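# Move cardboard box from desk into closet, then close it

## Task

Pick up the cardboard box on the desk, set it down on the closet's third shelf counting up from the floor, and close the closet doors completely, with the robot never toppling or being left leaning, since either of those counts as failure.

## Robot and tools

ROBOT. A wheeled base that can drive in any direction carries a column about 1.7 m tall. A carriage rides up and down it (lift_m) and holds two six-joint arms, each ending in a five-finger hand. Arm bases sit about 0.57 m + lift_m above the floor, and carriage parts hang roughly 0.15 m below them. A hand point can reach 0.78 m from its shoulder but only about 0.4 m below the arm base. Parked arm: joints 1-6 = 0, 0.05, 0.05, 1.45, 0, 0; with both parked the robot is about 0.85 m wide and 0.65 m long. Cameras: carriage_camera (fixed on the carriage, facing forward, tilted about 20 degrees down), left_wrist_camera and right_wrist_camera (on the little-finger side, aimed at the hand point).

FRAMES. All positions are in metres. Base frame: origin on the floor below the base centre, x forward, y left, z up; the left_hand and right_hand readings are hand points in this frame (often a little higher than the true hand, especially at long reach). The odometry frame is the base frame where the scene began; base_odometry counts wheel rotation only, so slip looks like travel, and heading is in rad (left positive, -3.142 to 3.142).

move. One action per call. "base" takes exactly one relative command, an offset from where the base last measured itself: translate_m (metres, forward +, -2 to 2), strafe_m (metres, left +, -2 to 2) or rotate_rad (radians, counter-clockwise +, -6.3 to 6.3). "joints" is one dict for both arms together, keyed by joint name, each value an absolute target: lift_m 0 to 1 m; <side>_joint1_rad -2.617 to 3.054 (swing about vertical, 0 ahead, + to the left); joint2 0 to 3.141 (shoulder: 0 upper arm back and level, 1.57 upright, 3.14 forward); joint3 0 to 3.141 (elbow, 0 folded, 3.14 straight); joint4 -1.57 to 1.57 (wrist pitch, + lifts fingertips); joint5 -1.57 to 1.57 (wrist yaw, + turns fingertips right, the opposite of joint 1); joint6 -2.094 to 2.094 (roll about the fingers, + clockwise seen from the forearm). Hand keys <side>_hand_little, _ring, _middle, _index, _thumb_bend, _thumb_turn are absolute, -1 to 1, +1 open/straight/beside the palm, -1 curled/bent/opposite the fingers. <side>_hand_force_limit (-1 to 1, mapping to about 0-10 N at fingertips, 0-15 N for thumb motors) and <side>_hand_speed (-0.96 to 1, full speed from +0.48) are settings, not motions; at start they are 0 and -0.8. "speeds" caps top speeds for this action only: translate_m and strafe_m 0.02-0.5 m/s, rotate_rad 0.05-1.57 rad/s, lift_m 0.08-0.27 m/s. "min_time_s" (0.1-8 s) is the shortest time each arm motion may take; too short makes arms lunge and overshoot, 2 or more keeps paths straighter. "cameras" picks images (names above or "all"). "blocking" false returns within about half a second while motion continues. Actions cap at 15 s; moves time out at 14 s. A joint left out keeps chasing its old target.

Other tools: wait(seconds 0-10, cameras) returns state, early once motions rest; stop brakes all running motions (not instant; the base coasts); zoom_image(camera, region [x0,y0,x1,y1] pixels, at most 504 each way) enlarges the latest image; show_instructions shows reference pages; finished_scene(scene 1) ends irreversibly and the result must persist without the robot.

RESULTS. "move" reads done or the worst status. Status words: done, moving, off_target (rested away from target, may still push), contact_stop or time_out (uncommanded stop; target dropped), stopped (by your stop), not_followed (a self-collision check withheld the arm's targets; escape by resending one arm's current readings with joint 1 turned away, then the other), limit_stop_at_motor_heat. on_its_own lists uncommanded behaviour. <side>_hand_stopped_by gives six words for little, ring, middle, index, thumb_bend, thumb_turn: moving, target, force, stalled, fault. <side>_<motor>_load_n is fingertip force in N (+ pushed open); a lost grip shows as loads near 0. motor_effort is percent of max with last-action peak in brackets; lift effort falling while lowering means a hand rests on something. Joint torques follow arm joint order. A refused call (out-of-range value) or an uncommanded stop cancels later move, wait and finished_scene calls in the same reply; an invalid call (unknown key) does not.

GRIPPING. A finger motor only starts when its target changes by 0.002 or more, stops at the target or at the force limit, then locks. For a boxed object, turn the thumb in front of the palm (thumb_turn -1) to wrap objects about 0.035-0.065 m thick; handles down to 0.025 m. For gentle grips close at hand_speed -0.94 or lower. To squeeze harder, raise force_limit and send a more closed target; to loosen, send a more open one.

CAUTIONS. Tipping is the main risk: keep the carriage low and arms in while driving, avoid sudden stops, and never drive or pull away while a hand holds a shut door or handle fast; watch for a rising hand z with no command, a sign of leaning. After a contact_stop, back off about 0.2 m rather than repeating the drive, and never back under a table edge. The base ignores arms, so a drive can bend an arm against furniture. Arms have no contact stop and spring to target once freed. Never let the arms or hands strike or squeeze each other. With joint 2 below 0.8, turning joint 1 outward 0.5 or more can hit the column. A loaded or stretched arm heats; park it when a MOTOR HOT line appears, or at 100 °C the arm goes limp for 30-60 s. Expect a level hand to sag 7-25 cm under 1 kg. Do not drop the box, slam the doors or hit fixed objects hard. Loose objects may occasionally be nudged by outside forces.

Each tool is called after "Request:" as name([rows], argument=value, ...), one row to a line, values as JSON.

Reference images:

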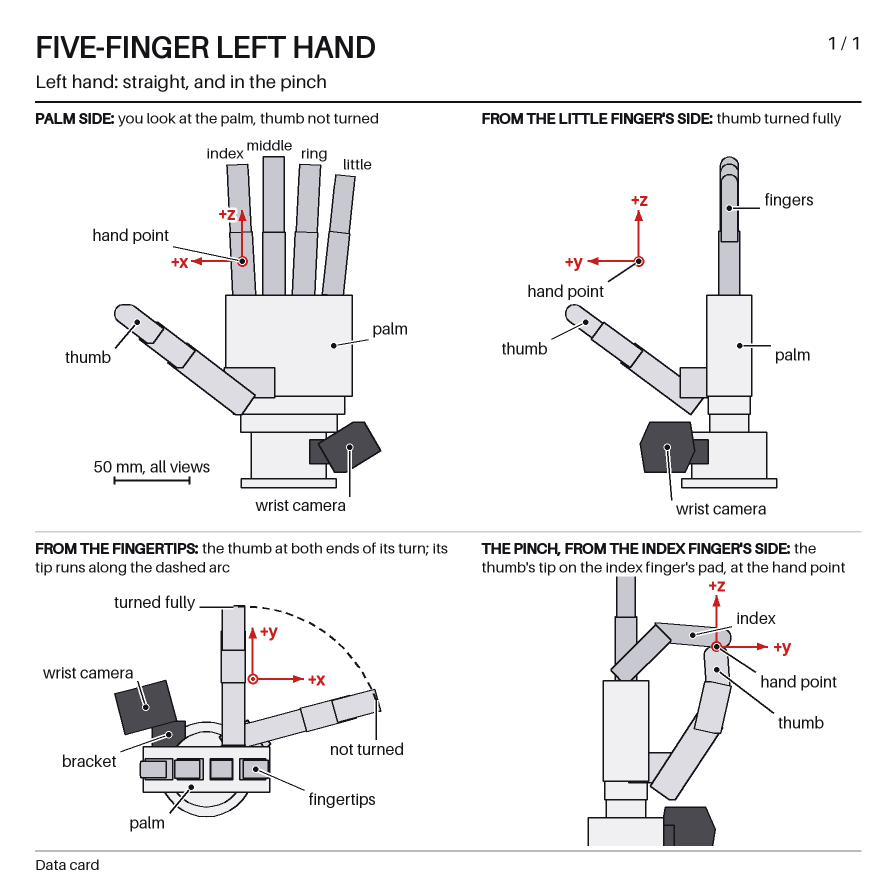

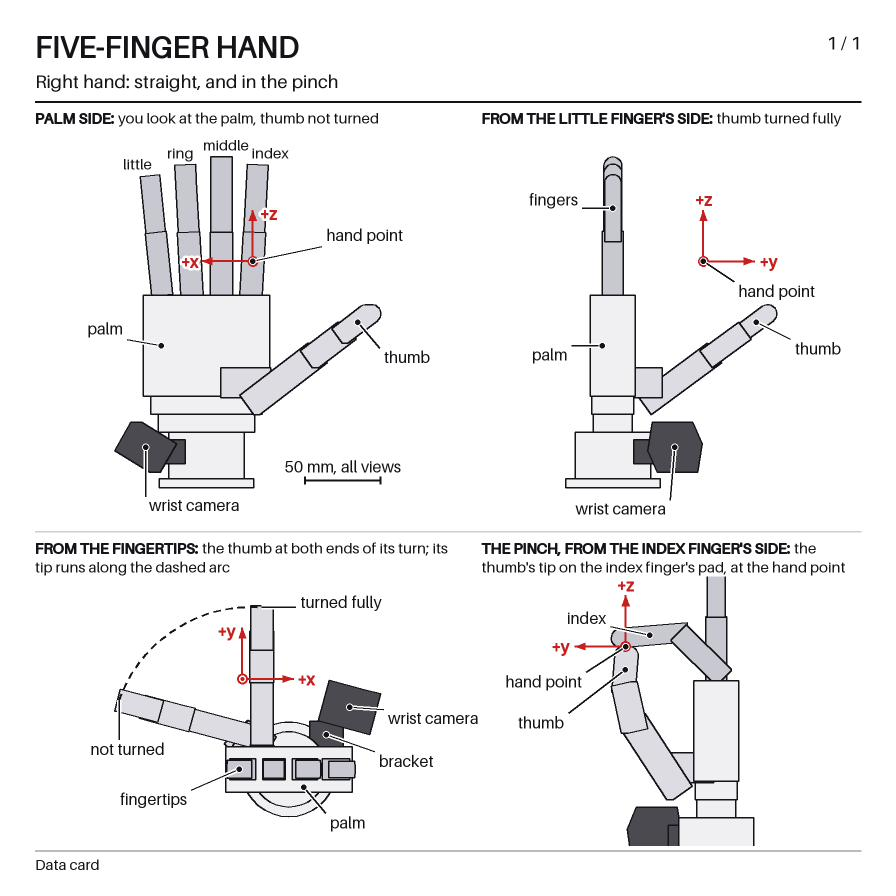

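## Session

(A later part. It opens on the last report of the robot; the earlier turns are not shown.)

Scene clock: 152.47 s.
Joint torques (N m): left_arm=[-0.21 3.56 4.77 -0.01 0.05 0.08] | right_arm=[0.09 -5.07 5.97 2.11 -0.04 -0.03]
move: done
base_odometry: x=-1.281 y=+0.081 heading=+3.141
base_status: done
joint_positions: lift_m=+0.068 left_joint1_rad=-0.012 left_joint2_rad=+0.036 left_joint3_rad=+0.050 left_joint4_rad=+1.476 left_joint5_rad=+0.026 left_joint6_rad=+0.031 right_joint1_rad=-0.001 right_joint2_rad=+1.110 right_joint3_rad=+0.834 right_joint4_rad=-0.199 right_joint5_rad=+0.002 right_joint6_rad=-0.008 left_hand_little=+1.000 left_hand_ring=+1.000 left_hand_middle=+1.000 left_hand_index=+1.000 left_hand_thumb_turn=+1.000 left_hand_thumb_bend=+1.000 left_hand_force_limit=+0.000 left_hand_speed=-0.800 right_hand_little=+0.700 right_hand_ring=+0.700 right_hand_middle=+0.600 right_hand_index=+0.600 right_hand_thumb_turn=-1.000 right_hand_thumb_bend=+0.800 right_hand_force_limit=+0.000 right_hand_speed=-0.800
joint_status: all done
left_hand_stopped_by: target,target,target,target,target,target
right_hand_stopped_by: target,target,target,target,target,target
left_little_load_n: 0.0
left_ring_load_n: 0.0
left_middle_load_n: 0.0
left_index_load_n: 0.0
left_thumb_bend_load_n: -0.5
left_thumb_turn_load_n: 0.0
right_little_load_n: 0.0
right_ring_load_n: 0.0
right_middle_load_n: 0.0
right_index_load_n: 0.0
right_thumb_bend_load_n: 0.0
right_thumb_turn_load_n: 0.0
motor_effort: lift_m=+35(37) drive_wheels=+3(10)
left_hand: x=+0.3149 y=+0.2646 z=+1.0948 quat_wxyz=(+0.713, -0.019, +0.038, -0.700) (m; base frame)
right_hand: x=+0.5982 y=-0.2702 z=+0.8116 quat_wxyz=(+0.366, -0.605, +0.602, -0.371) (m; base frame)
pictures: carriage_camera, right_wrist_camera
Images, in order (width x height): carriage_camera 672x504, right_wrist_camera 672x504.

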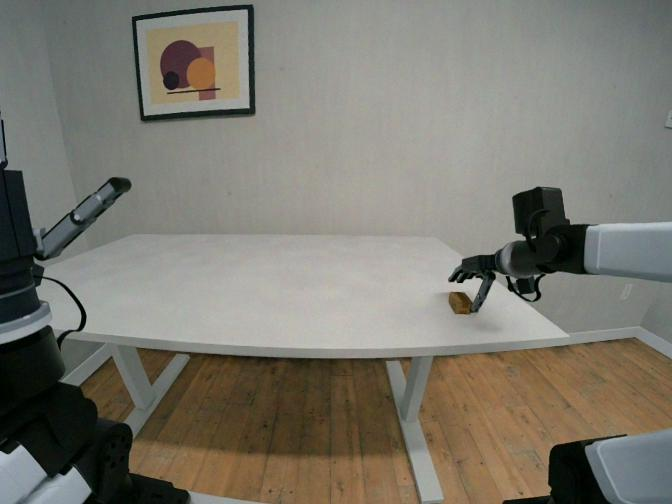

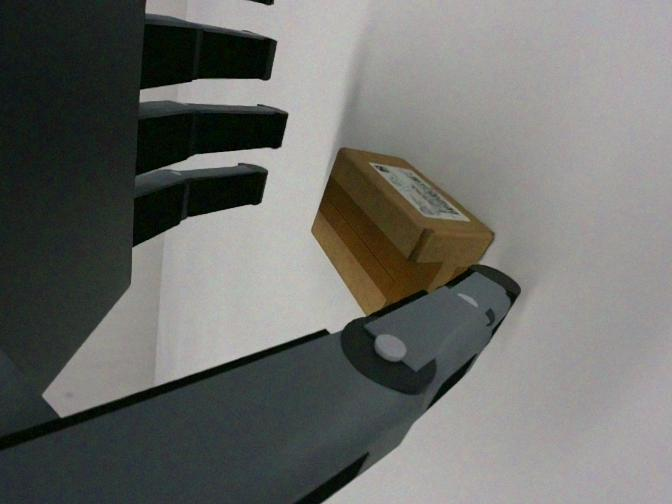

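Request:
move(joints={"lift_m":0.058,"right_hand_thumb_bend":0.72,"right_hand_index":0.45,"right_hand_middle":0.45,"right_hand_speed":-0.85}, speeds={"lift_m":0.08}, cameras=["carriage_camera","right_wrist_camera"])

Request:
zoom_image(camera="carriage_camera", region=[430, 250, 520, 340])

Scene clock: 154.47 s.
Joint torques (N m): left_arm=[-0.21 3.55 4.74 0 0.04 0.08] | right_arm=[0.09 -5.12 5.98 2.11 -0.05 -0.04]
move: done
base_odometry: x=-1.281 y=+0.081 heading=+3.141
base_status: not commanded
joint_positions: lift_m=+0.058 left_joint1_rad=-0.012 left_joint2_rad=+0.036 left_joint3_rad=+0.050 left_joint4_rad=+1.476 left_joint5_rad=+0.026 left_joint6_rad=+0.031 right_joint1_rad=-0.001 right_joint2_rad=+1.110 right_joint3_rad=+0.834 right_joint4_rad=-0.200 right_joint5_rad=+0.002 right_joint6_rad=-0.008 left_hand_little=+1.000 left_hand_ring=+1.000 left_hand_middle=+1.000 left_hand_index=+1.000 left_hand_thumb_turn=+1.000 left_hand_thumb_bend=+1.000 left_hand_force_limit=+0.000 left_hand_speed=-0.800 right_hand_little=+0.700 right_hand_ring=+0.700 right_hand_middle=+0.450 right_hand_index=+0.450 right_hand_thumb_turn=-1.000 right_hand_thumb_bend=+0.720 right_hand_force_limit=+0.000 right_hand_speed=-0.850
joint_status: all done
left_hand_stopped_by: target,target,target,target,target,target
right_hand_stopped_by: target,target,target,target,target,target
left_little_load_n: 0.0
left_ring_load_n: 0.0
left_middle_load_n: 0.0
left_index_load_n: 0.0
left_thumb_bend_load_n: 0.0
left_thumb_turn_load_n: 0.0
right_little_load_n: 0.0
right_ring_load_n: 0.0
right_middle_load_n: 0.0
right_index_load_n: 0.0
right_thumb_bend_load_n: 0.0
right_thumb_turn_load_n: 0.0
motor_effort: lift_m=+31(33) drive_wheels=+3(3)
left_hand: x=+0.3149 y=+0.2646 z=+1.0853 quat_wxyz=(+0.713, -0.019, +0.038, -0.700) (m; base frame)
right_hand: x=+0.5979 y=-0.2702 z=+0.8017 quat_wxyz=(+0.366, -0.605, +0.602, -0.370) (m; base frame)
pictures: carriage_camera, right_wrist_camera
Images, in order (width x height): carriage_camera 672x504, right_wrist_camera 672x504.

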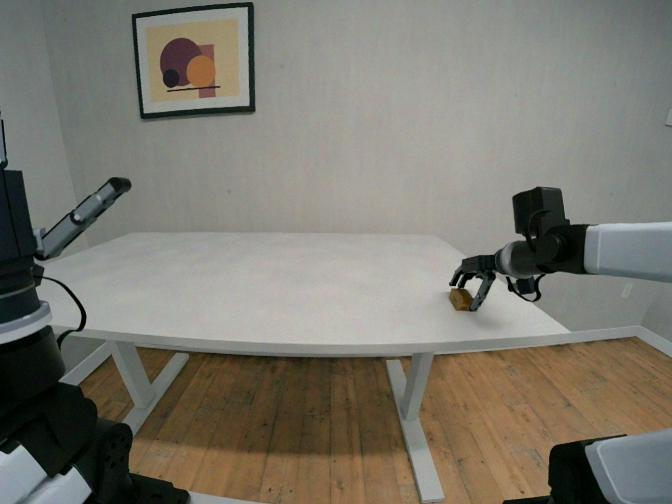

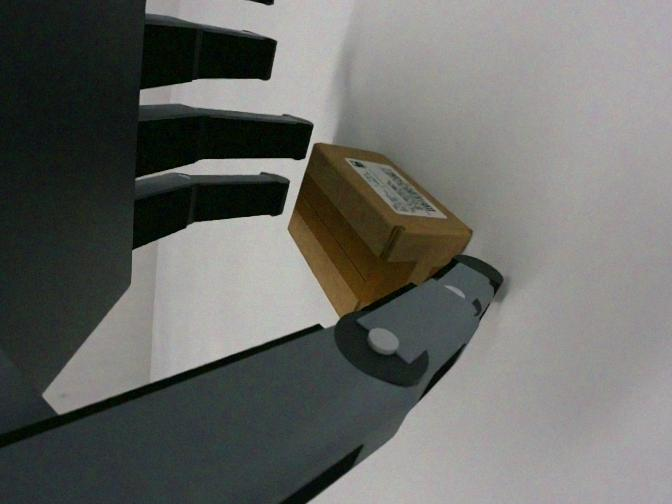

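Scaled by 5.600 from the camera's 672x504 image, which has a finer 960x720 frame.

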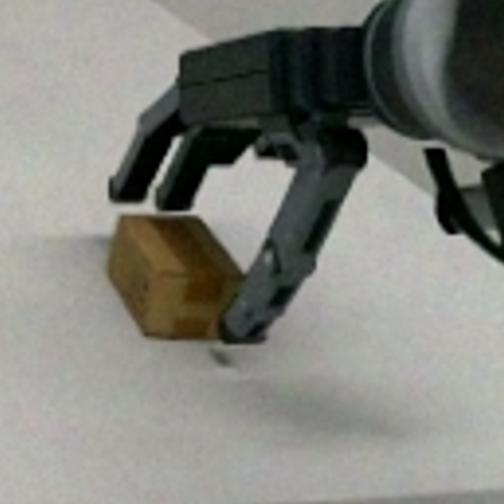

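Request:
move(joints={"lift_m":0.0545,"right_hand_speed":-0.94,"right_hand_force_limit":-0.4}, speeds={"lift_m":0.08})

Request:
move(joints={"right_hand_index":0.15,"right_hand_middle":0.15}, cameras=["carriage_camera","right_wrist_camera"])

Request:
zoom_image(camera="carriage_camera", region=[430, 250, 520, 340])

Scene clock: 156.20 s.
Joint torques (N m): left_arm=[-0.14 3.56 4.74 -0.03 0.08 0.07] | right_arm=[0.08 -5.01 5.87 2.12 -0.04 -0.09]
move: done
base_odometry: x=-1.281 y=+0.081 heading=+3.141
base_status: not commanded
joint_positions: lift_m=+0.055 left_joint1_rad=-0.012 left_joint2_rad=+0.036 left_joint3_rad=+0.050 left_joint4_rad=+1.476 left_joint5_rad=+0.026 left_joint6_rad=+0.031 right_joint1_rad=-0.001 right_joint2_rad=+1.110 right_joint3_rad=+0.834 right_joint4_rad=-0.201 right_joint5_rad=+0.002 right_joint6_rad=-0.008 left_hand_little=+1.000 left_hand_ring=+1.000 left_hand_middle=+1.000 left_hand_index=+1.000 left_hand_thumb_turn=+1.000 left_hand_thumb_bend=+1.000 left_hand_force_limit=+0.000 left_hand_speed=-0.800 right_hand_little=+0.700 right_hand_ring=+0.700 right_hand_middle=+0.450 right_hand_index=+0.450 right_hand_thumb_turn=-1.000 right_hand_thumb_bend=+0.720 right_hand_force_limit=-0.400 right_hand_speed=-0.940
joint_status: all done
left_hand_stopped_by: target,target,target,target,target,target
right_hand_stopped_by: target,target,target,target,target,target
left_little_load_n: 0.0
left_ring_load_n: 0.0
left_middle_load_n: 0.0
left_index_load_n: 0.0
left_thumb_bend_load_n: 0.0
left_thumb_turn_load_n: 0.0
right_little_load_n: 0.0
right_ring_load_n: 0.0
right_middle_load_n: 0.0
right_index_load_n: -0.5
right_thumb_bend_load_n: 0.0
right_thumb_turn_load_n: 0.0
motor_effort: lift_m=+30(33) drive_wheels=+3(3)
left_hand: x=+0.3148 y=+0.2646 z=+1.0818 quat_wxyz=(+0.713, -0.019, +0.038, -0.700) (m; base frame)
right_hand: x=+0.5978 y=-0.2702 z=+0.7982 quat_wxyz=(+0.365, -0.606, +0.602, -0.370) (m; base frame)
pictures: none

Scene clock: 158.30 s.
Joint torques (N m): left_arm=[-0.18 3.58 4.79 -0.01 0.05 0.06] | right_arm=[-0.01 -5.27 5.9 2.1 -0.05 -0.08]
move: done
base_odometry: x=-1.281 y=+0.081 heading=+3.141
base_status: not commanded
joint_positions: lift_m=+0.055 left_joint1_rad=-0.012 left_joint2_rad=+0.036 left_joint3_rad=+0.050 left_joint4_rad=+1.476 left_joint5_rad=+0.026 left_joint6_rad=+0.031 right_joint1_rad=-0.001 right_joint2_rad=+1.110 right_joint3_rad=+0.834 right_joint4_rad=-0.200 right_joint5_rad=+0.002 right_joint6_rad=-0.008 left_hand_little=+1.000 left_hand_ring=+1.000 left_hand_middle=+1.000 left_hand_index=+1.000 left_hand_thumb_turn=+1.000 left_hand_thumb_bend=+1.000 left_hand_force_limit=+0.000 left_hand_speed=-0.800 right_hand_little=+0.700 right_hand_ring=+0.700 right_hand_middle=+0.163 right_hand_index=+0.158 right_hand_thumb_turn=-1.000 right_hand_thumb_bend=+0.721 right_hand_force_limit=-0.400 right_hand_speed=-0.940
joint_status: all done
left_hand_stopped_by: target,target,target,target,target,target
right_hand_stopped_by: target,target,force,force,target,target
left_little_load_n: 0.0
left_ring_load_n: 0.0
left_middle_load_n: 0.0
left_index_load_n: 0.0
left_thumb_bend_load_n: 0.0
left_thumb_turn_load_n: 0.0
right_little_load_n: 0.0
right_ring_load_n: 0.0
right_middle_load_n: 2.0
right_index_load_n: 3.0
right_thumb_bend_load_n: 5.5
right_thumb_turn_load_n: -0.5
motor_effort: lift_m=+29(32) drive_wheels=+3(3)
left_hand: x=+0.3148 y=+0.2646 z=+1.0818 quat_wxyz=(+0.713, -0.019, +0.038, -0.700) (m; base frame)
right_hand: x=+0.5979 y=-0.2702 z=+0.7984 quat_wxyz=(+0.366, -0.605, +0.602, -0.371) (m; base frame)
pictures: carriage_camera, right_wrist_camera
Images, in order (width x height): carriage_camera 672x504, right_wrist_camera 672x504.

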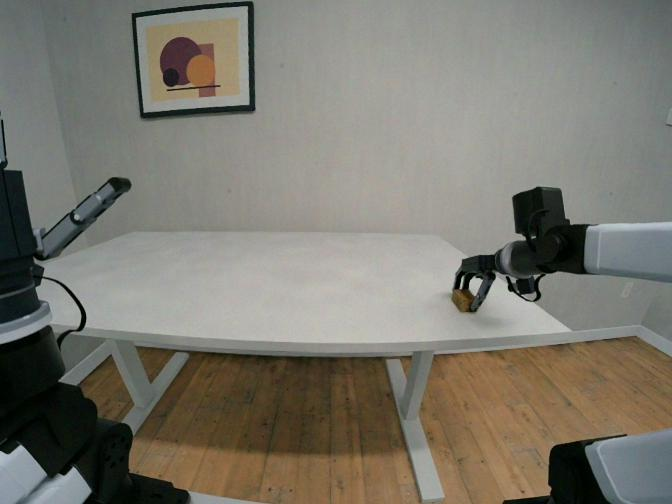

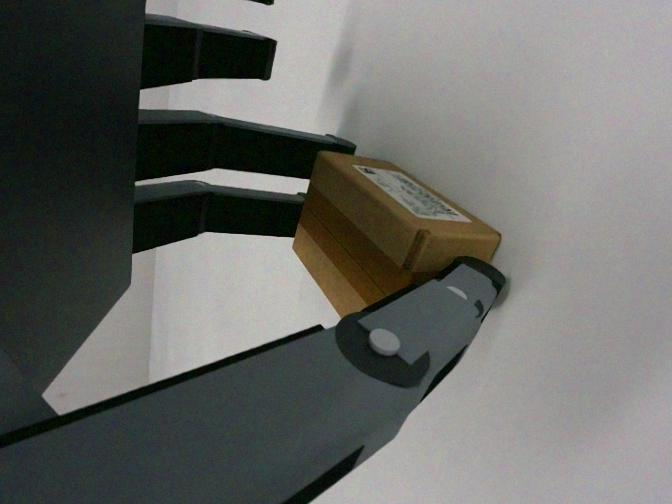

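Scaled by 5.600 from the camera's 672x504 image, which has a finer 960x720 frame.

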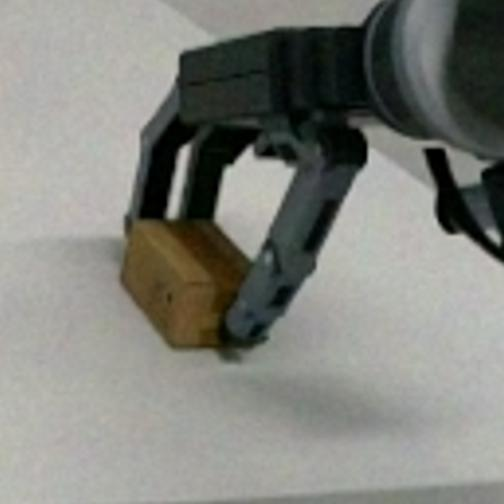

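Request:
move(joints={"right_hand_index":0.0,"right_hand_middle":0.0,"right_hand_thumb_bend":0.5,"right_hand_force_limit":0.1})

Request:
move(joints={"lift_m":0.085}, speeds={"lift_m":0.08}, cameras=["carriage_camera","right_wrist_camera"])

Request:
zoom_image(camera="carriage_camera", region=[430, 250, 520, 340])

Scene clock: 159.97 s.
Joint torques (N m): left_arm=[-0.2 3.62 4.74 0.01 0.06 0.06] | right_arm=[0.09 -5.23 5.85 2.1 -0.03 -0.07]
move: off_target
base_odometry: x=-1.281 y=+0.081 heading=+3.141
base_status: not commanded
joint_positions: lift_m=+0.055 left_joint1_rad=-0.012 left_joint2_rad=+0.036 left_joint3_rad=+0.050 left_joint4_rad=+1.476 left_joint5_rad=+0.026 left_joint6_rad=+0.031 right_joint1_rad=-0.001 right_joint2_rad=+1.110 right_joint3_rad=+0.834 right_joint4_rad=-0.199 right_joint5_rad=+0.002 right_joint6_rad=-0.008 left_hand_little=+1.000 left_hand_ring=+1.000 left_hand_middle=+1.000 left_hand_index=+1.000 left_hand_thumb_turn=+1.000 left_hand_thumb_bend=+1.000 left_hand_force_limit=+0.000 left_hand_speed=-0.800 right_hand_little=+0.700 right_hand_ring=+0.700 right_hand_middle=+0.149 right_hand_index=+0.143 right_hand_thumb_turn=-1.000 right_hand_thumb_bend=+0.722 right_hand_force_limit=+0.100 right_hand_speed=-0.940
joint_status: right_hand_middle off_target (ended at +0.149, target +0.000); right_hand_index off_target (ended at +0.143, target +0.000); right_hand_thumb_bend off_target (ended at +0.722, target +0.500); the others done
left_hand_stopped_by: target,target,target,target,target,target
right_hand_stopped_by: target,target,force,force,force,target
left_little_load_n: 0.0
left_ring_load_n: 0.0
left_middle_load_n: 0.0
left_index_load_n: 0.0
left_thumb_bend_load_n: 0.0
left_thumb_turn_load_n: 0.0
right_little_load_n: 0.0
right_ring_load_n: 0.0
right_middle_load_n: 6.5
right_index_load_n: 5.5
right_thumb_bend_load_n: 11.0
right_thumb_turn_load_n: -0.5
motor_effort: lift_m=+30(31) drive_wheels=+3(3)
left_hand: x=+0.3148 y=+0.2646 z=+1.0818 quat_wxyz=(+0.713, -0.019, +0.038, -0.700) (m; base frame)
right_hand: x=+0.5982 y=-0.2702 z=+0.7987 quat_wxyz=(+0.366, -0.605, +0.602, -0.371) (m; base frame)
pictures: none

Scene clock: 160.70 s.
Joint torques (N m): left_arm=[-0.2 3.62 4.82 -0.01 0.04 0.07] | right_arm=[0.29 -5.11 5.97 2.09 -0.09 -0.03]
move: done
base_odometry: x=-1.281 y=+0.081 heading=+3.141
base_status: not commanded
joint_positions: lift_m=+0.085 left_joint1_rad=-0.012 left_joint2_rad=+0.036 left_joint3_rad=+0.050 left_joint4_rad=+1.476 left_joint5_rad=+0.026 left_joint6_rad=+0.031 right_joint1_rad=-0.001 right_joint2_rad=+1.110 right_joint3_rad=+0.834 right_joint4_rad=-0.201 right_joint5_rad=+0.002 right_joint6_rad=-0.008 left_hand_little=+1.000 left_hand_ring=+1.000 left_hand_middle=+1.000 left_hand_index=+1.000 left_hand_thumb_turn=+1.000 left_hand_thumb_bend=+1.000 left_hand_force_limit=+0.000 left_hand_speed=-0.800 right_hand_little=+0.700 right_hand_ring=+0.700 right_hand_middle=+0.149 right_hand_index=+0.143 right_hand_thumb_turn=-1.000 right_hand_thumb_bend=+0.722 right_hand_force_limit=+0.100 right_hand_speed=-0.940
joint_status: all done
left_hand_stopped_by: target,target,target,target,target,target
right_hand_stopped_by: target,target,force,force,force,target
left_little_load_n: 0.0
left_ring_load_n: 0.0
left_middle_load_n: 0.0
left_index_load_n: 0.0
left_thumb_bend_load_n: 0.0
left_thumb_turn_load_n: 0.0
right_little_load_n: 0.0
right_ring_load_n: 0.0
right_middle_load_n: 6.0
right_index_load_n: 5.5
right_thumb_bend_load_n: 11.0
right_thumb_turn_load_n: -0.5
motor_effort: lift_m=+35(45) drive_wheels=+3(3)
left_hand: x=+0.3148 y=+0.2646 z=+1.1119 quat_wxyz=(+0.713, -0.019, +0.038, -0.700) (m; base frame)
right_hand: x=+0.5978 y=-0.2702 z=+0.8283 quat_wxyz=(+0.365, -0.606, +0.602, -0.370) (m; base frame)
pictures: carriage_camera, right_wrist_camera
Images, in order (width x height): carriage_camera 672x504, right_wrist_camera 672x504.

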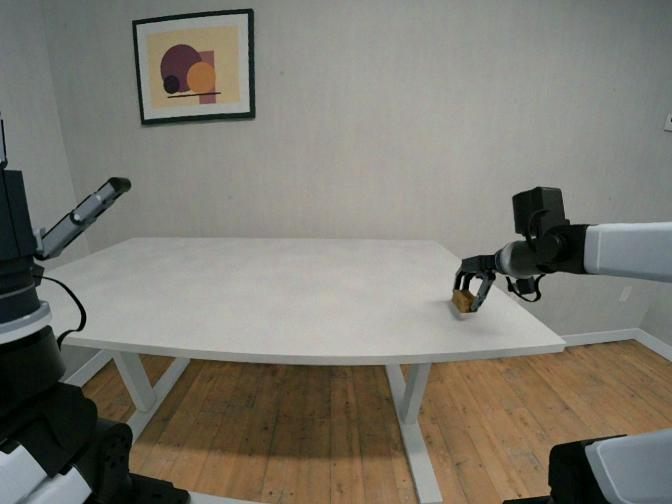

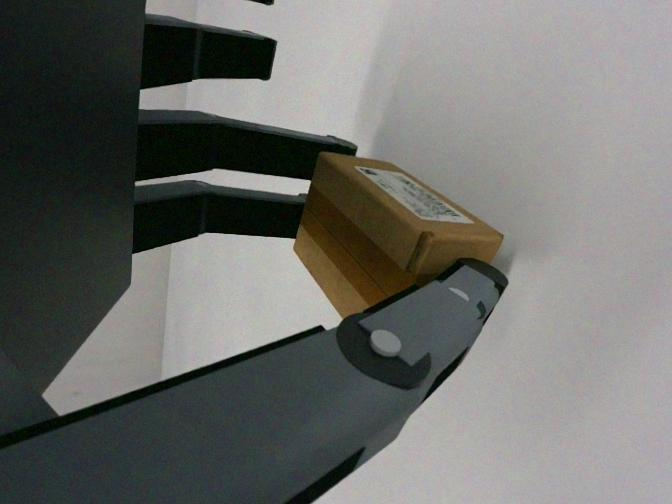

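Scaled by 5.600 from the camera's 672x504 image, which has a finer 960x720 frame.

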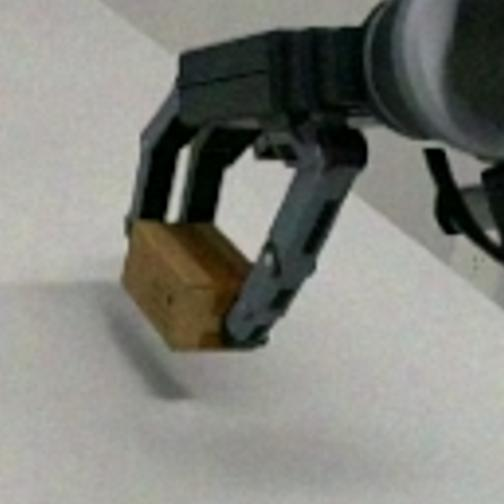

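Request:
move(base={"translate_m": -1.3}, joints={"lift_m":0.4}, speeds={"translate_m": 0.35,"lift_m":0.15})

Request:
move(base={"rotate_rad": 3.142}, speeds={"rotate_rad": 0.8}, cameras=["carriage_camera","right_wrist_camera"])

Scene clock: 166.93 s.
Joint torques (N m): left_arm=[-0.16 3.54 4.79 0 0.04 0.07] | right_arm=[0.09 -5.11 5.97 2.11 -0.06 -0.06]
move: done
base_odometry: x=+0.019 y=+0.081 heading=+3.142
base_status: done
joint_positions: lift_m=+0.400 left_joint1_rad=-0.012 left_joint2_rad=+0.036 left_joint3_rad=+0.050 left_joint4_rad=+1.476 left_joint5_rad=+0.026 left_joint6_rad=+0.031 right_joint1_rad=-0.001 right_joint2_rad=+1.110 right_joint3_rad=+0.834 right_joint4_rad=-0.200 right_joint5_rad=+0.002 right_joint6_rad=-0.008 left_hand_little=+1.000 left_hand_ring=+1.000 left_hand_middle=+1.000 left_hand_index=+1.000 left_hand_thumb_turn=+1.000 left_hand_thumb_bend=+1.000 left_hand_force_limit=+0.000 left_hand_speed=-0.800 right_hand_little=+0.700 right_hand_ring=+0.700 right_hand_middle=+0.149 right_hand_index=+0.143 right_hand_thumb_turn=-1.000 right_hand_thumb_bend=+0.722 right_hand_force_limit=+0.100 right_hand_speed=-0.940
joint_status: all done
left_hand_stopped_by: target,target,target,target,target,target
right_hand_stopped_by: target,target,force,force,force,target
left_little_load_n: 0.0
left_ring_load_n: 0.0
left_middle_load_n: 0.0
left_index_load_n: 0.0
left_thumb_bend_load_n: 0.0
left_thumb_turn_load_n: 0.0
right_little_load_n: 0.0
right_ring_load_n: -0.5
right_middle_load_n: 6.0
right_index_load_n: 5.5
right_thumb_bend_load_n: 11.0
right_thumb_turn_load_n: -0.5
motor_effort: lift_m=+36(43) drive_wheels=+1(13)
left_hand: x=+0.3149 y=+0.2646 z=+1.4268 quat_wxyz=(+0.713, -0.019, +0.038, -0.700) (m; base frame)
right_hand: x=+0.5980 y=-0.2702 z=+1.1436 quat_wxyz=(+0.366, -0.605, +0.602, -0.371) (m; base frame)
pictures: none

Scene clock: 172.17 s.
Joint torques (N m): left_arm=[-0.2 3.55 4.79 -0.01 0.06 0.08] | right_arm=[0.17 -5.15 5.83 2.13 -0.03 -0.03]
move: done
base_odometry: x=+0.019 y=+0.081 heading=+0.000
base_status: done
joint_positions: lift_m=+0.400 left_joint1_rad=-0.012 left_joint2_rad=+0.036 left_joint3_rad=+0.050 left_joint4_rad=+1.476 left_joint5_rad=+0.026 left_joint6_rad=+0.031 right_joint1_rad=-0.001 right_joint2_rad=+1.110 right_joint3_rad=+0.834 right_joint4_rad=-0.200 right_joint5_rad=+0.002 right_joint6_rad=-0.008 left_hand_little=+1.000 left_hand_ring=+1.000 left_hand_middle=+1.000 left_hand_index=+1.000 left_hand_thumb_turn=+1.000 left_hand_thumb_bend=+1.000 left_hand_force_limit=+0.000 left_hand_speed=-0.800 right_hand_little=+0.700 right_hand_ring=+0.700 right_hand_middle=+0.149 right_hand_index=+0.143 right_hand_thumb_turn=-1.000 right_hand_thumb_bend=+0.722 right_hand_force_limit=+0.100 right_hand_speed=-0.940
joint_status: not commanded
left_hand_stopped_by: target,target,target,target,target,target
right_hand_stopped_by: target,target,force,force,force,target
left_little_load_n: 0.0
left_ring_load_n: 0.0
left_middle_load_n: 0.0
left_index_load_n: -0.5
left_thumb_bend_load_n: 0.0
left_thumb_turn_load_n: 0.0
right_little_load_n: 0.0
right_ring_load_n: 0.0
right_middle_load_n: 6.0
right_index_load_n: 5.5
right_thumb_bend_load_n: 11.5
right_thumb_turn_load_n: -0.5
motor_effort: lift_m=+36(37) drive_wheels=+6(14)
left_hand: x=+0.3149 y=+0.2646 z=+1.4268 quat_wxyz=(+0.713, -0.019, +0.038, -0.700) (m; base frame)
right_hand: x=+0.5980 y=-0.2701 z=+1.1436 quat_wxyz=(+0.366, -0.605, +0.602, -0.371) (m; base frame)
pictures: carriage_camera, right_wrist_camera
Images, in order (width x height): carriage_camera 672x504, right_wrist_camera 672x504.

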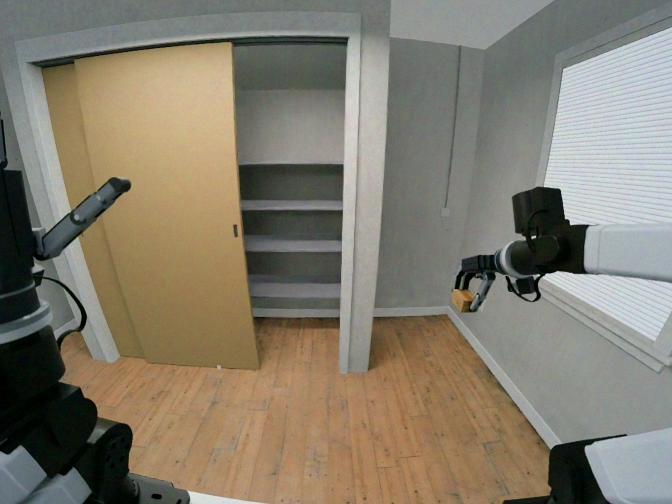

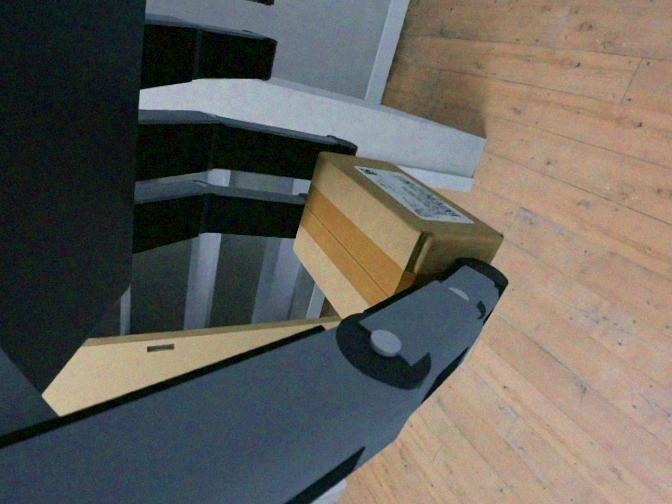

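Request:
zoom_image(camera="carriage_camera", region=[210, 80, 410, 380])

Scaled by 1.680 from the camera's 672x504 image, which has a finer 960x720 frame.

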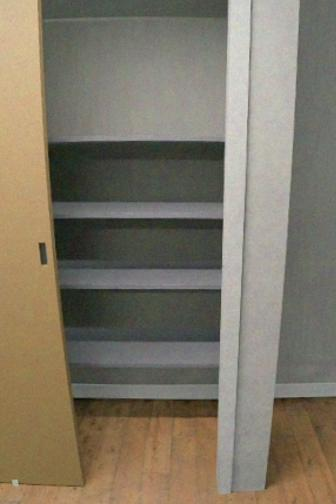

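Request:
move(base={"strafe_m": 0.49}, joints={"lift_m":0.5}, speeds={"strafe_m": 0.35,"lift_m":0.15})

Request:
move(base={"translate_m": 0.6}, speeds={"translate_m": 0.3}, cameras=["carriage_camera","right_wrist_camera"])

Scene clock: 198.90 s.
Joint torques (N m): left_arm=[-0.13 3.62 4.85 0 0.08 0.06] | right_arm=[-0.24 -5.01 5.98 2.15 -0.04 -0.06]
move: done
base_odometry: x=+0.018 y=+0.571 heading=+0.001
base_status: done
joint_positions: lift_m=+0.500 left_joint1_rad=-0.013 left_joint2_rad=+0.036 left_joint3_rad=+0.050 left_joint4_rad=+1.476 left_joint5_rad=+0.026 left_joint6_rad=+0.031 right_joint1_rad=+0.000 right_joint2_rad=+1.110 right_joint3_rad=+0.834 right_joint4_rad=-0.200 right_joint5_rad=+0.000 right_joint6_rad=-0.008 left_hand_little=+1.000 left_hand_ring=+1.000 left_hand_middle=+1.000 left_hand_index=+1.000 left_hand_thumb_turn=+1.000 left_hand_thumb_bend=+1.000 left_hand_force_limit=+0.000 left_hand_speed=-0.800 right_hand_little=+0.700 right_hand_ring=+0.700 right_hand_middle=+0.149 right_hand_index=+0.143 right_hand_thumb_turn=-1.000 right_hand_thumb_bend=+0.722 right_hand_force_limit=+0.100 right_hand_speed=-0.940
joint_status: all done
left_hand_stopped_by: target,target,target,target,target,target
right_hand_stopped_by: target,target,force,force,force,target
left_little_load_n: 0.0
left_ring_load_n: 0.0
left_middle_load_n: 0.0
left_index_load_n: 0.0
left_thumb_bend_load_n: 0.0
left_thumb_turn_load_n: 0.0
right_little_load_n: 0.0
right_ring_load_n: 0.0
right_middle_load_n: 6.0
right_index_load_n: 5.5
right_thumb_bend_load_n: 11.0
right_thumb_turn_load_n: -0.5
motor_effort: lift_m=+34(44) drive_wheels=-3(19)
left_hand: x=+0.3149 y=+0.2645 z=+1.5268 quat_wxyz=(+0.713, -0.019, +0.038, -0.700) (m; base frame)
right_hand: x=+0.5979 y=-0.2691 z=+1.2436 quat_wxyz=(+0.367, -0.606, +0.601, -0.370) (m; base frame)
pictures: none

Scene clock: 202.40 s.
Joint torques (N m): left_arm=[-0.18 3.55 4.83 -0.02 0.06 0.05] | right_arm=[-0.12 -4.94 5.85 2.08 -0.01 -0.08]
move: done
base_odometry: x=+0.619 y=+0.571 heading=+0.001
base_status: done
joint_positions: lift_m=+0.500 left_joint1_rad=-0.013 left_joint2_rad=+0.036 left_joint3_rad=+0.050 left_joint4_rad=+1.476 left_joint5_rad=+0.026 left_joint6_rad=+0.031 right_joint1_rad=+0.000 right_joint2_rad=+1.110 right_joint3_rad=+0.834 right_joint4_rad=-0.200 right_joint5_rad=+0.000 right_joint6_rad=-0.008 left_hand_little=+1.000 left_hand_ring=+1.000 left_hand_middle=+1.000 left_hand_index=+1.000 left_hand_thumb_turn=+1.000 left_hand_thumb_bend=+1.000 left_hand_force_limit=+0.000 left_hand_speed=-0.800 right_hand_little=+0.700 right_hand_ring=+0.700 right_hand_middle=+0.149 right_hand_index=+0.143 right_hand_thumb_turn=-1.000 right_hand_thumb_bend=+0.722 right_hand_force_limit=+0.100 right_hand_speed=-0.940
joint_status: not commanded
left_hand_stopped_by: target,target,target,target,target,target
right_hand_stopped_by: target,target,force,force,force,target
left_little_load_n: 0.0
left_ring_load_n: 0.0
left_middle_load_n: 0.0
left_index_load_n: 0.0
left_thumb_bend_load_n: 0.0
left_thumb_turn_load_n: 0.0
right_little_load_n: 0.0
right_ring_load_n: 0.0
right_middle_load_n: 6.0
right_index_load_n: 5.5
right_thumb_bend_load_n: 11.5
right_thumb_turn_load_n: -0.5
motor_effort: lift_m=+35(37) drive_wheels=-2(14)
left_hand: x=+0.3149 y=+0.2645 z=+1.5268 quat_wxyz=(+0.713, -0.019, +0.038, -0.700) (m; base frame)
right_hand: x=+0.5979 y=-0.2691 z=+1.2436 quat_wxyz=(+0.367, -0.606, +0.601, -0.370) (m; base frame)
pictures: carriage_camera, right_wrist_camera
Images, in order (width x height): carriage_camera 672x504, right_wrist_camera 672x504.

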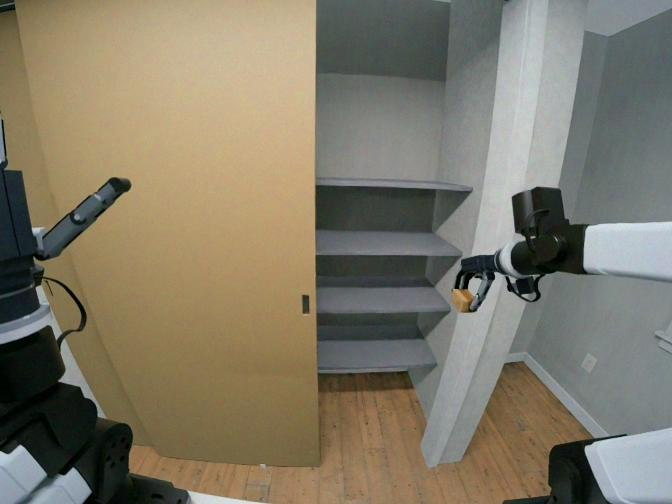

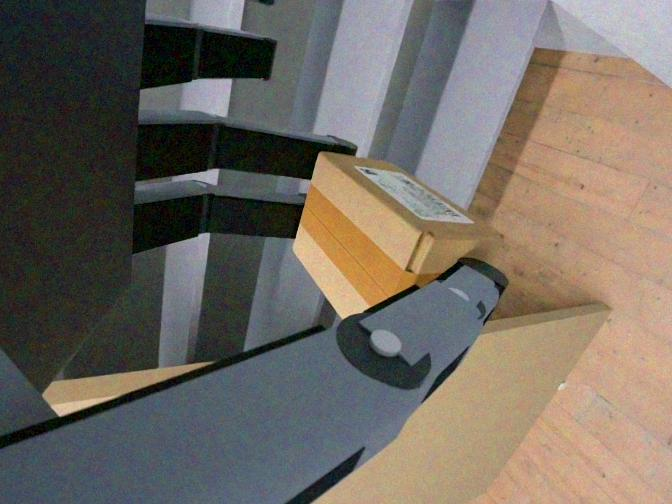

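Request:
zoom_image(camera="right_wrist_camera", region=[60, 0, 560, 420])

Scaled by 1.008 from the camera's 672x504 image, which has a finer 960x720 frame.

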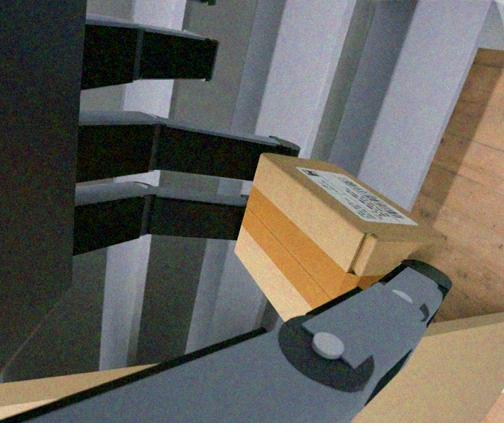

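Request:
zoom_image(camera="right_wrist_camera", region=[180, 0, 480, 200])

Request:
zoom_image(camera="carriage_camera", region=[290, 150, 530, 400])

Scaled by 1.680 from the camera's 672x504 image, which has a finer 960x720 frame.

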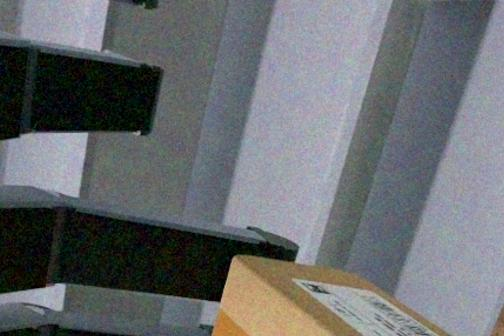

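Scaled by 2.016 from the camera's 672x504 image, which has a finer 960x720 frame.

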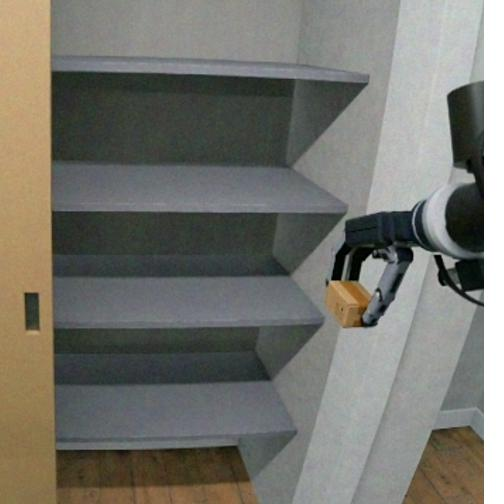

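Request:
move(base={"translate_m": 0.16}, joints={"lift_m":0.53}, speeds={"translate_m": 0.2}, cameras=["carriage_camera","right_wrist_camera"])

Request:
zoom_image(camera="carriage_camera", region=[300, 140, 540, 340])

Scene clock: 207.37 s.
Joint torques (N m): left_arm=[-0.12 3.64 4.75 -0.04 0.04 0.05] | right_arm=[-0.08 -5.14 5.65 2.1 0 -0.12]
move: done
base_odometry: x=+0.779 y=+0.572 heading=+0.001
base_status: done
joint_positions: lift_m=+0.530 left_joint1_rad=-0.013 left_joint2_rad=+0.036 left_joint3_rad=+0.050 left_joint4_rad=+1.474 left_joint5_rad=+0.026 left_joint6_rad=+0.031 right_joint1_rad=+0.000 right_joint2_rad=+1.110 right_joint3_rad=+0.834 right_joint4_rad=-0.200 right_joint5_rad=+0.000 right_joint6_rad=-0.008 left_hand_little=+1.000 left_hand_ring=+1.000 left_hand_middle=+1.000 left_hand_index=+1.000 left_hand_thumb_turn=+1.000 left_hand_thumb_bend=+1.000 left_hand_force_limit=+0.000 left_hand_speed=-0.800 right_hand_little=+0.700 right_hand_ring=+0.700 right_hand_middle=+0.149 right_hand_index=+0.143 right_hand_thumb_turn=-1.000 right_hand_thumb_bend=+0.722 right_hand_force_limit=+0.100 right_hand_speed=-0.940
joint_status: all done
left_hand_stopped_by: target,target,target,target,target,target
right_hand_stopped_by: target,target,force,force,force,target
left_little_load_n: 0.0
left_ring_load_n: 0.0
left_middle_load_n: 0.0
left_index_load_n: -0.5
left_thumb_bend_load_n: 0.0
left_thumb_turn_load_n: 0.0
right_little_load_n: 0.0
right_ring_load_n: -0.5
right_middle_load_n: 6.5
right_index_load_n: 5.5
right_thumb_bend_load_n: 11.0
right_thumb_turn_load_n: -0.5
motor_effort: lift_m=+36(44) drive_wheels=-1(14)
left_hand: x=+0.3153 y=+0.2645 z=+1.5567 quat_wxyz=(+0.712, -0.019, +0.039, -0.700) (m; base frame)
right_hand: x=+0.5978 y=-0.2691 z=+1.2736 quat_wxyz=(+0.367, -0.606, +0.601, -0.370) (m; base frame)
pictures: carriage_camera, right_wrist_camera
Images, in order (width x height): carriage_camera 672x504, right_wrist_camera 672x504.

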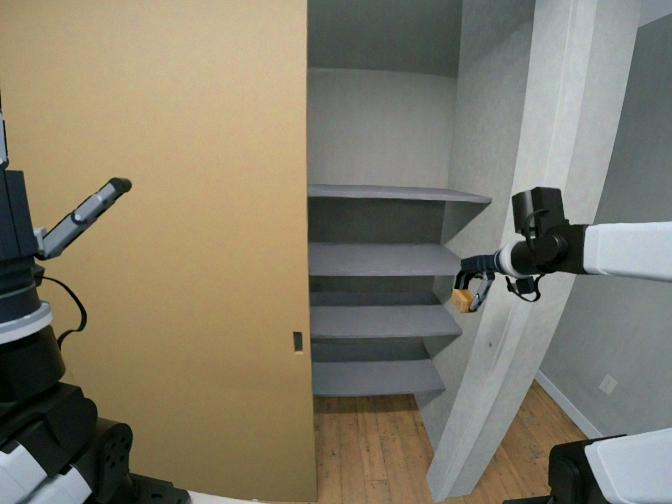

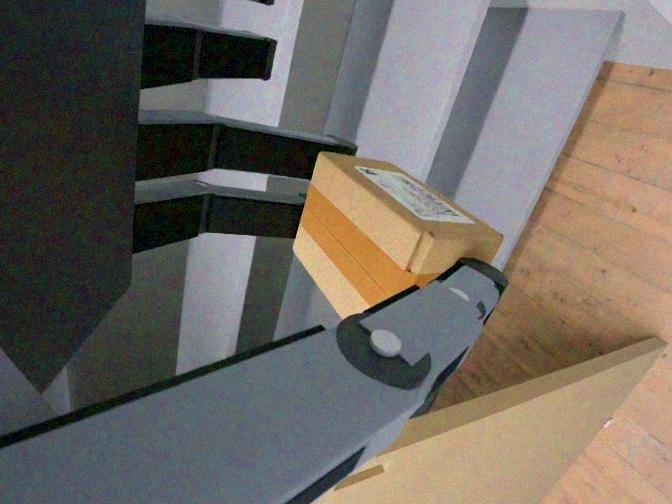

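Scaled by 2.100 from the camera's 672x504 image, which has a finer 960x720 frame.

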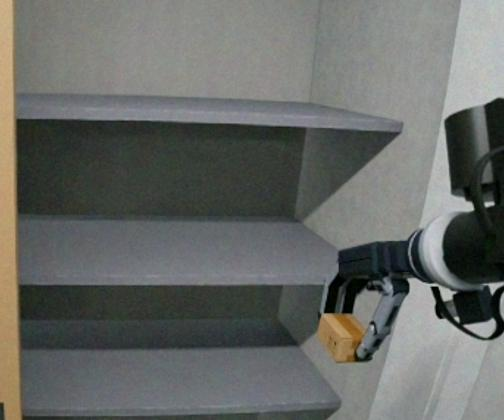

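Request:
move(joints={"right_joint2_rad":2.2,"right_joint3_rad":2.1,"right_joint4_rad":-0.38,"lift_m":0.45}, min_time_s=3, speeds={"lift_m":0.08}, cameras=["carriage_camera","right_wrist_camera"])

Scene clock: 214.10 s.
Joint torques (N m): left_arm=[-0.14 3.66 4.77 0.02 0.05 0.07] | right_arm=[-0.06 -12.38 8.87 1.99 -0.01 -0.12]
move: done
base_odometry: x=+0.779 y=+0.572 heading=+0.001
base_status: not commanded
joint_positions: lift_m=+0.450 left_joint1_rad=-0.013 left_joint2_rad=+0.036 left_joint3_rad=+0.050 left_joint4_rad=+1.474 left_joint5_rad=+0.026 left_joint6_rad=+0.031 right_joint1_rad=+0.000 right_joint2_rad=+2.173 right_joint3_rad=+2.069 right_joint4_rad=-0.371 right_joint5_rad=+0.000 right_joint6_rad=-0.008 left_hand_little=+1.000 left_hand_ring=+1.000 left_hand_middle=+1.000 left_hand_index=+1.000 left_hand_thumb_turn=+1.000 left_hand_thumb_bend=+1.000 left_hand_force_limit=+0.000 left_hand_speed=-0.800 right_hand_little=+0.700 right_hand_ring=+0.700 right_hand_middle=+0.149 right_hand_index=+0.143 right_hand_thumb_turn=-1.000 right_hand_thumb_bend=+0.722 right_hand_force_limit=+0.100 right_hand_speed=-0.940
joint_status: all done
left_hand_stopped_by: target,target,target,target,target,target
right_hand_stopped_by: target,target,force,force,force,target
left_little_load_n: 0.0
left_ring_load_n: 0.0
left_middle_load_n: 0.0
left_index_load_n: 0.0
left_thumb_bend_load_n: 0.0
left_thumb_turn_load_n: -0.5
right_little_load_n: 0.0
right_ring_load_n: 0.0
right_middle_load_n: 6.0
right_index_load_n: 5.5
right_thumb_bend_load_n: 11.5
right_thumb_turn_load_n: -0.5
motor_effort: lift_m=+30(32) drive_wheels=-1(1)
left_hand: x=+0.3153 y=+0.2645 z=+1.4771 quat_wxyz=(+0.712, -0.019, +0.039, -0.700) (m; base frame)
right_hand: x=+0.8626 y=-0.2691 z=+1.2183 quat_wxyz=(+0.367, -0.606, +0.601, -0.370) (m; base frame)
pictures: carriage_camera, right_wrist_camera
Images, in order (width x height): carriage_camera 672x504, right_wrist_camera 672x504.

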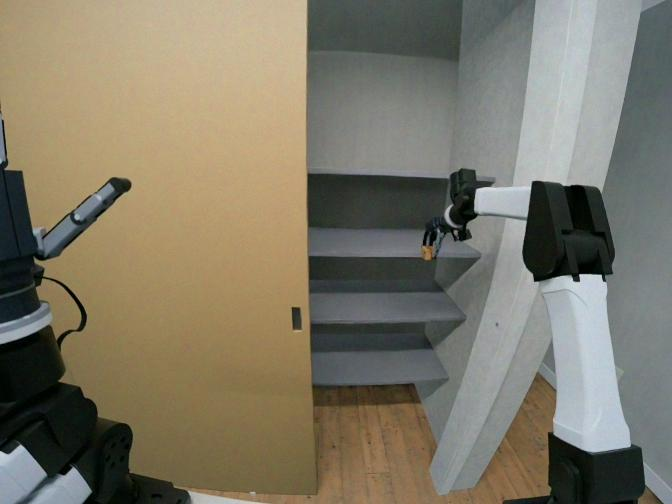

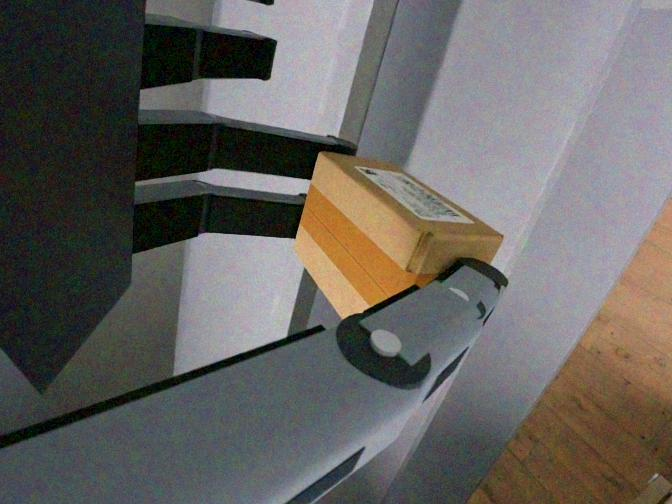

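Request:
move(base={"translate_m": 0.25}, joints={"lift_m":0.42}, speeds={"translate_m": 0.12,"lift_m":0.08}, cameras=["carriage_camera","right_wrist_camera"])

Request:
zoom_image(camera="carriage_camera", region=[290, 140, 530, 340])

Scene clock: 218.30 s.
Joint torques (N m): left_arm=[-0.14 3.52 4.85 0.05 0.05 0.06] | right_arm=[-0.17 -13.23 8.08 2.09 -0.07 -0.03]
move: done
base_odometry: x=+1.029 y=+0.572 heading=+0.001
base_status: done
joint_positions: lift_m=+0.420 left_joint1_rad=-0.013 left_joint2_rad=+0.036 left_joint3_rad=+0.050 left_joint4_rad=+1.475 left_joint5_rad=+0.026 left_joint6_rad=+0.031 right_joint1_rad=+0.000 right_joint2_rad=+2.179 right_joint3_rad=+2.076 right_joint4_rad=-0.381 right_joint5_rad=+0.000 right_joint6_rad=-0.008 left_hand_little=+1.000 left_hand_ring=+1.000 left_hand_middle=+1.000 left_hand_index=+1.000 left_hand_thumb_turn=+1.000 left_hand_thumb_bend=+1.000 left_hand_force_limit=+0.000 left_hand_speed=-0.800 right_hand_little=+0.700 right_hand_ring=+0.700 right_hand_middle=+0.149 right_hand_index=+0.143 right_hand_thumb_turn=-1.000 right_hand_thumb_bend=+0.722 right_hand_force_limit=+0.100 right_hand_speed=-0.940
joint_status: all done
left_hand_stopped_by: target,target,target,target,target,target
right_hand_stopped_by: target,target,force,force,force,target
left_little_load_n: 0.0
left_ring_load_n: 0.0
left_middle_load_n: 0.0
left_index_load_n: 0.0
left_thumb_bend_load_n: 0.0
left_thumb_turn_load_n: 0.0
right_little_load_n: 0.0
right_ring_load_n: 0.0
right_middle_load_n: 6.0
right_index_load_n: 5.5
right_thumb_bend_load_n: 11.0
right_thumb_turn_load_n: -0.5
motor_effort: lift_m=+31(32) drive_wheels=-1(16)
left_hand: x=+0.3150 y=+0.2645 z=+1.4472 quat_wxyz=(+0.712, -0.019, +0.039, -0.700) (m; base frame)
right_hand: x=+0.8625 y=-0.2691 z=+1.1858 quat_wxyz=(+0.364, -0.608, +0.603, -0.367) (m; base frame)
pictures: carriage_camera, right_wrist_camera
Images, in order (width x height): carriage_camera 672x504, right_wrist_camera 672x504.

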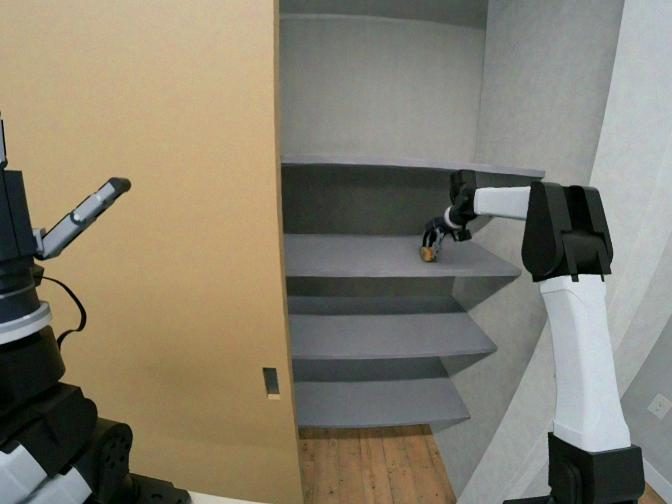

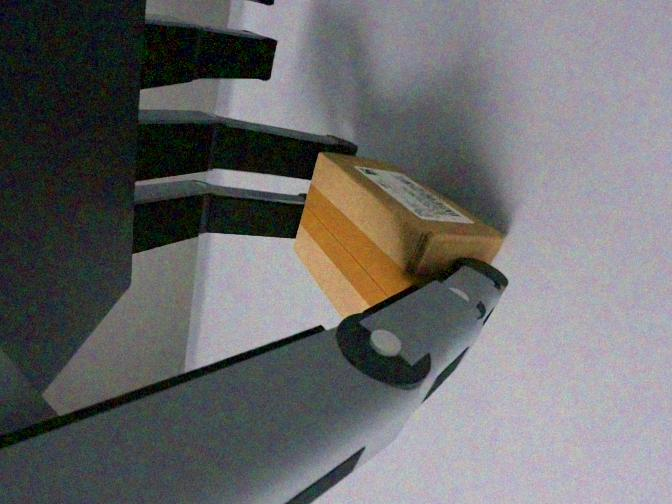

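Scaled by 2.100 from the camera's 672x504 image, which has a finer 960x720 frame.

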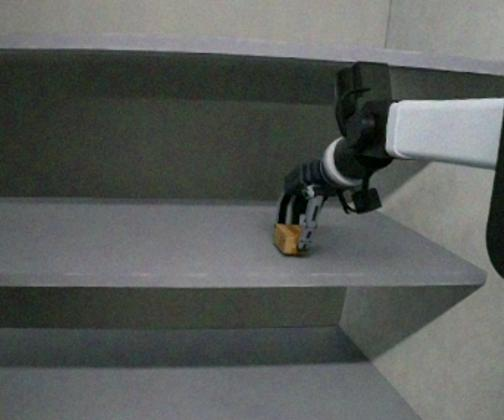

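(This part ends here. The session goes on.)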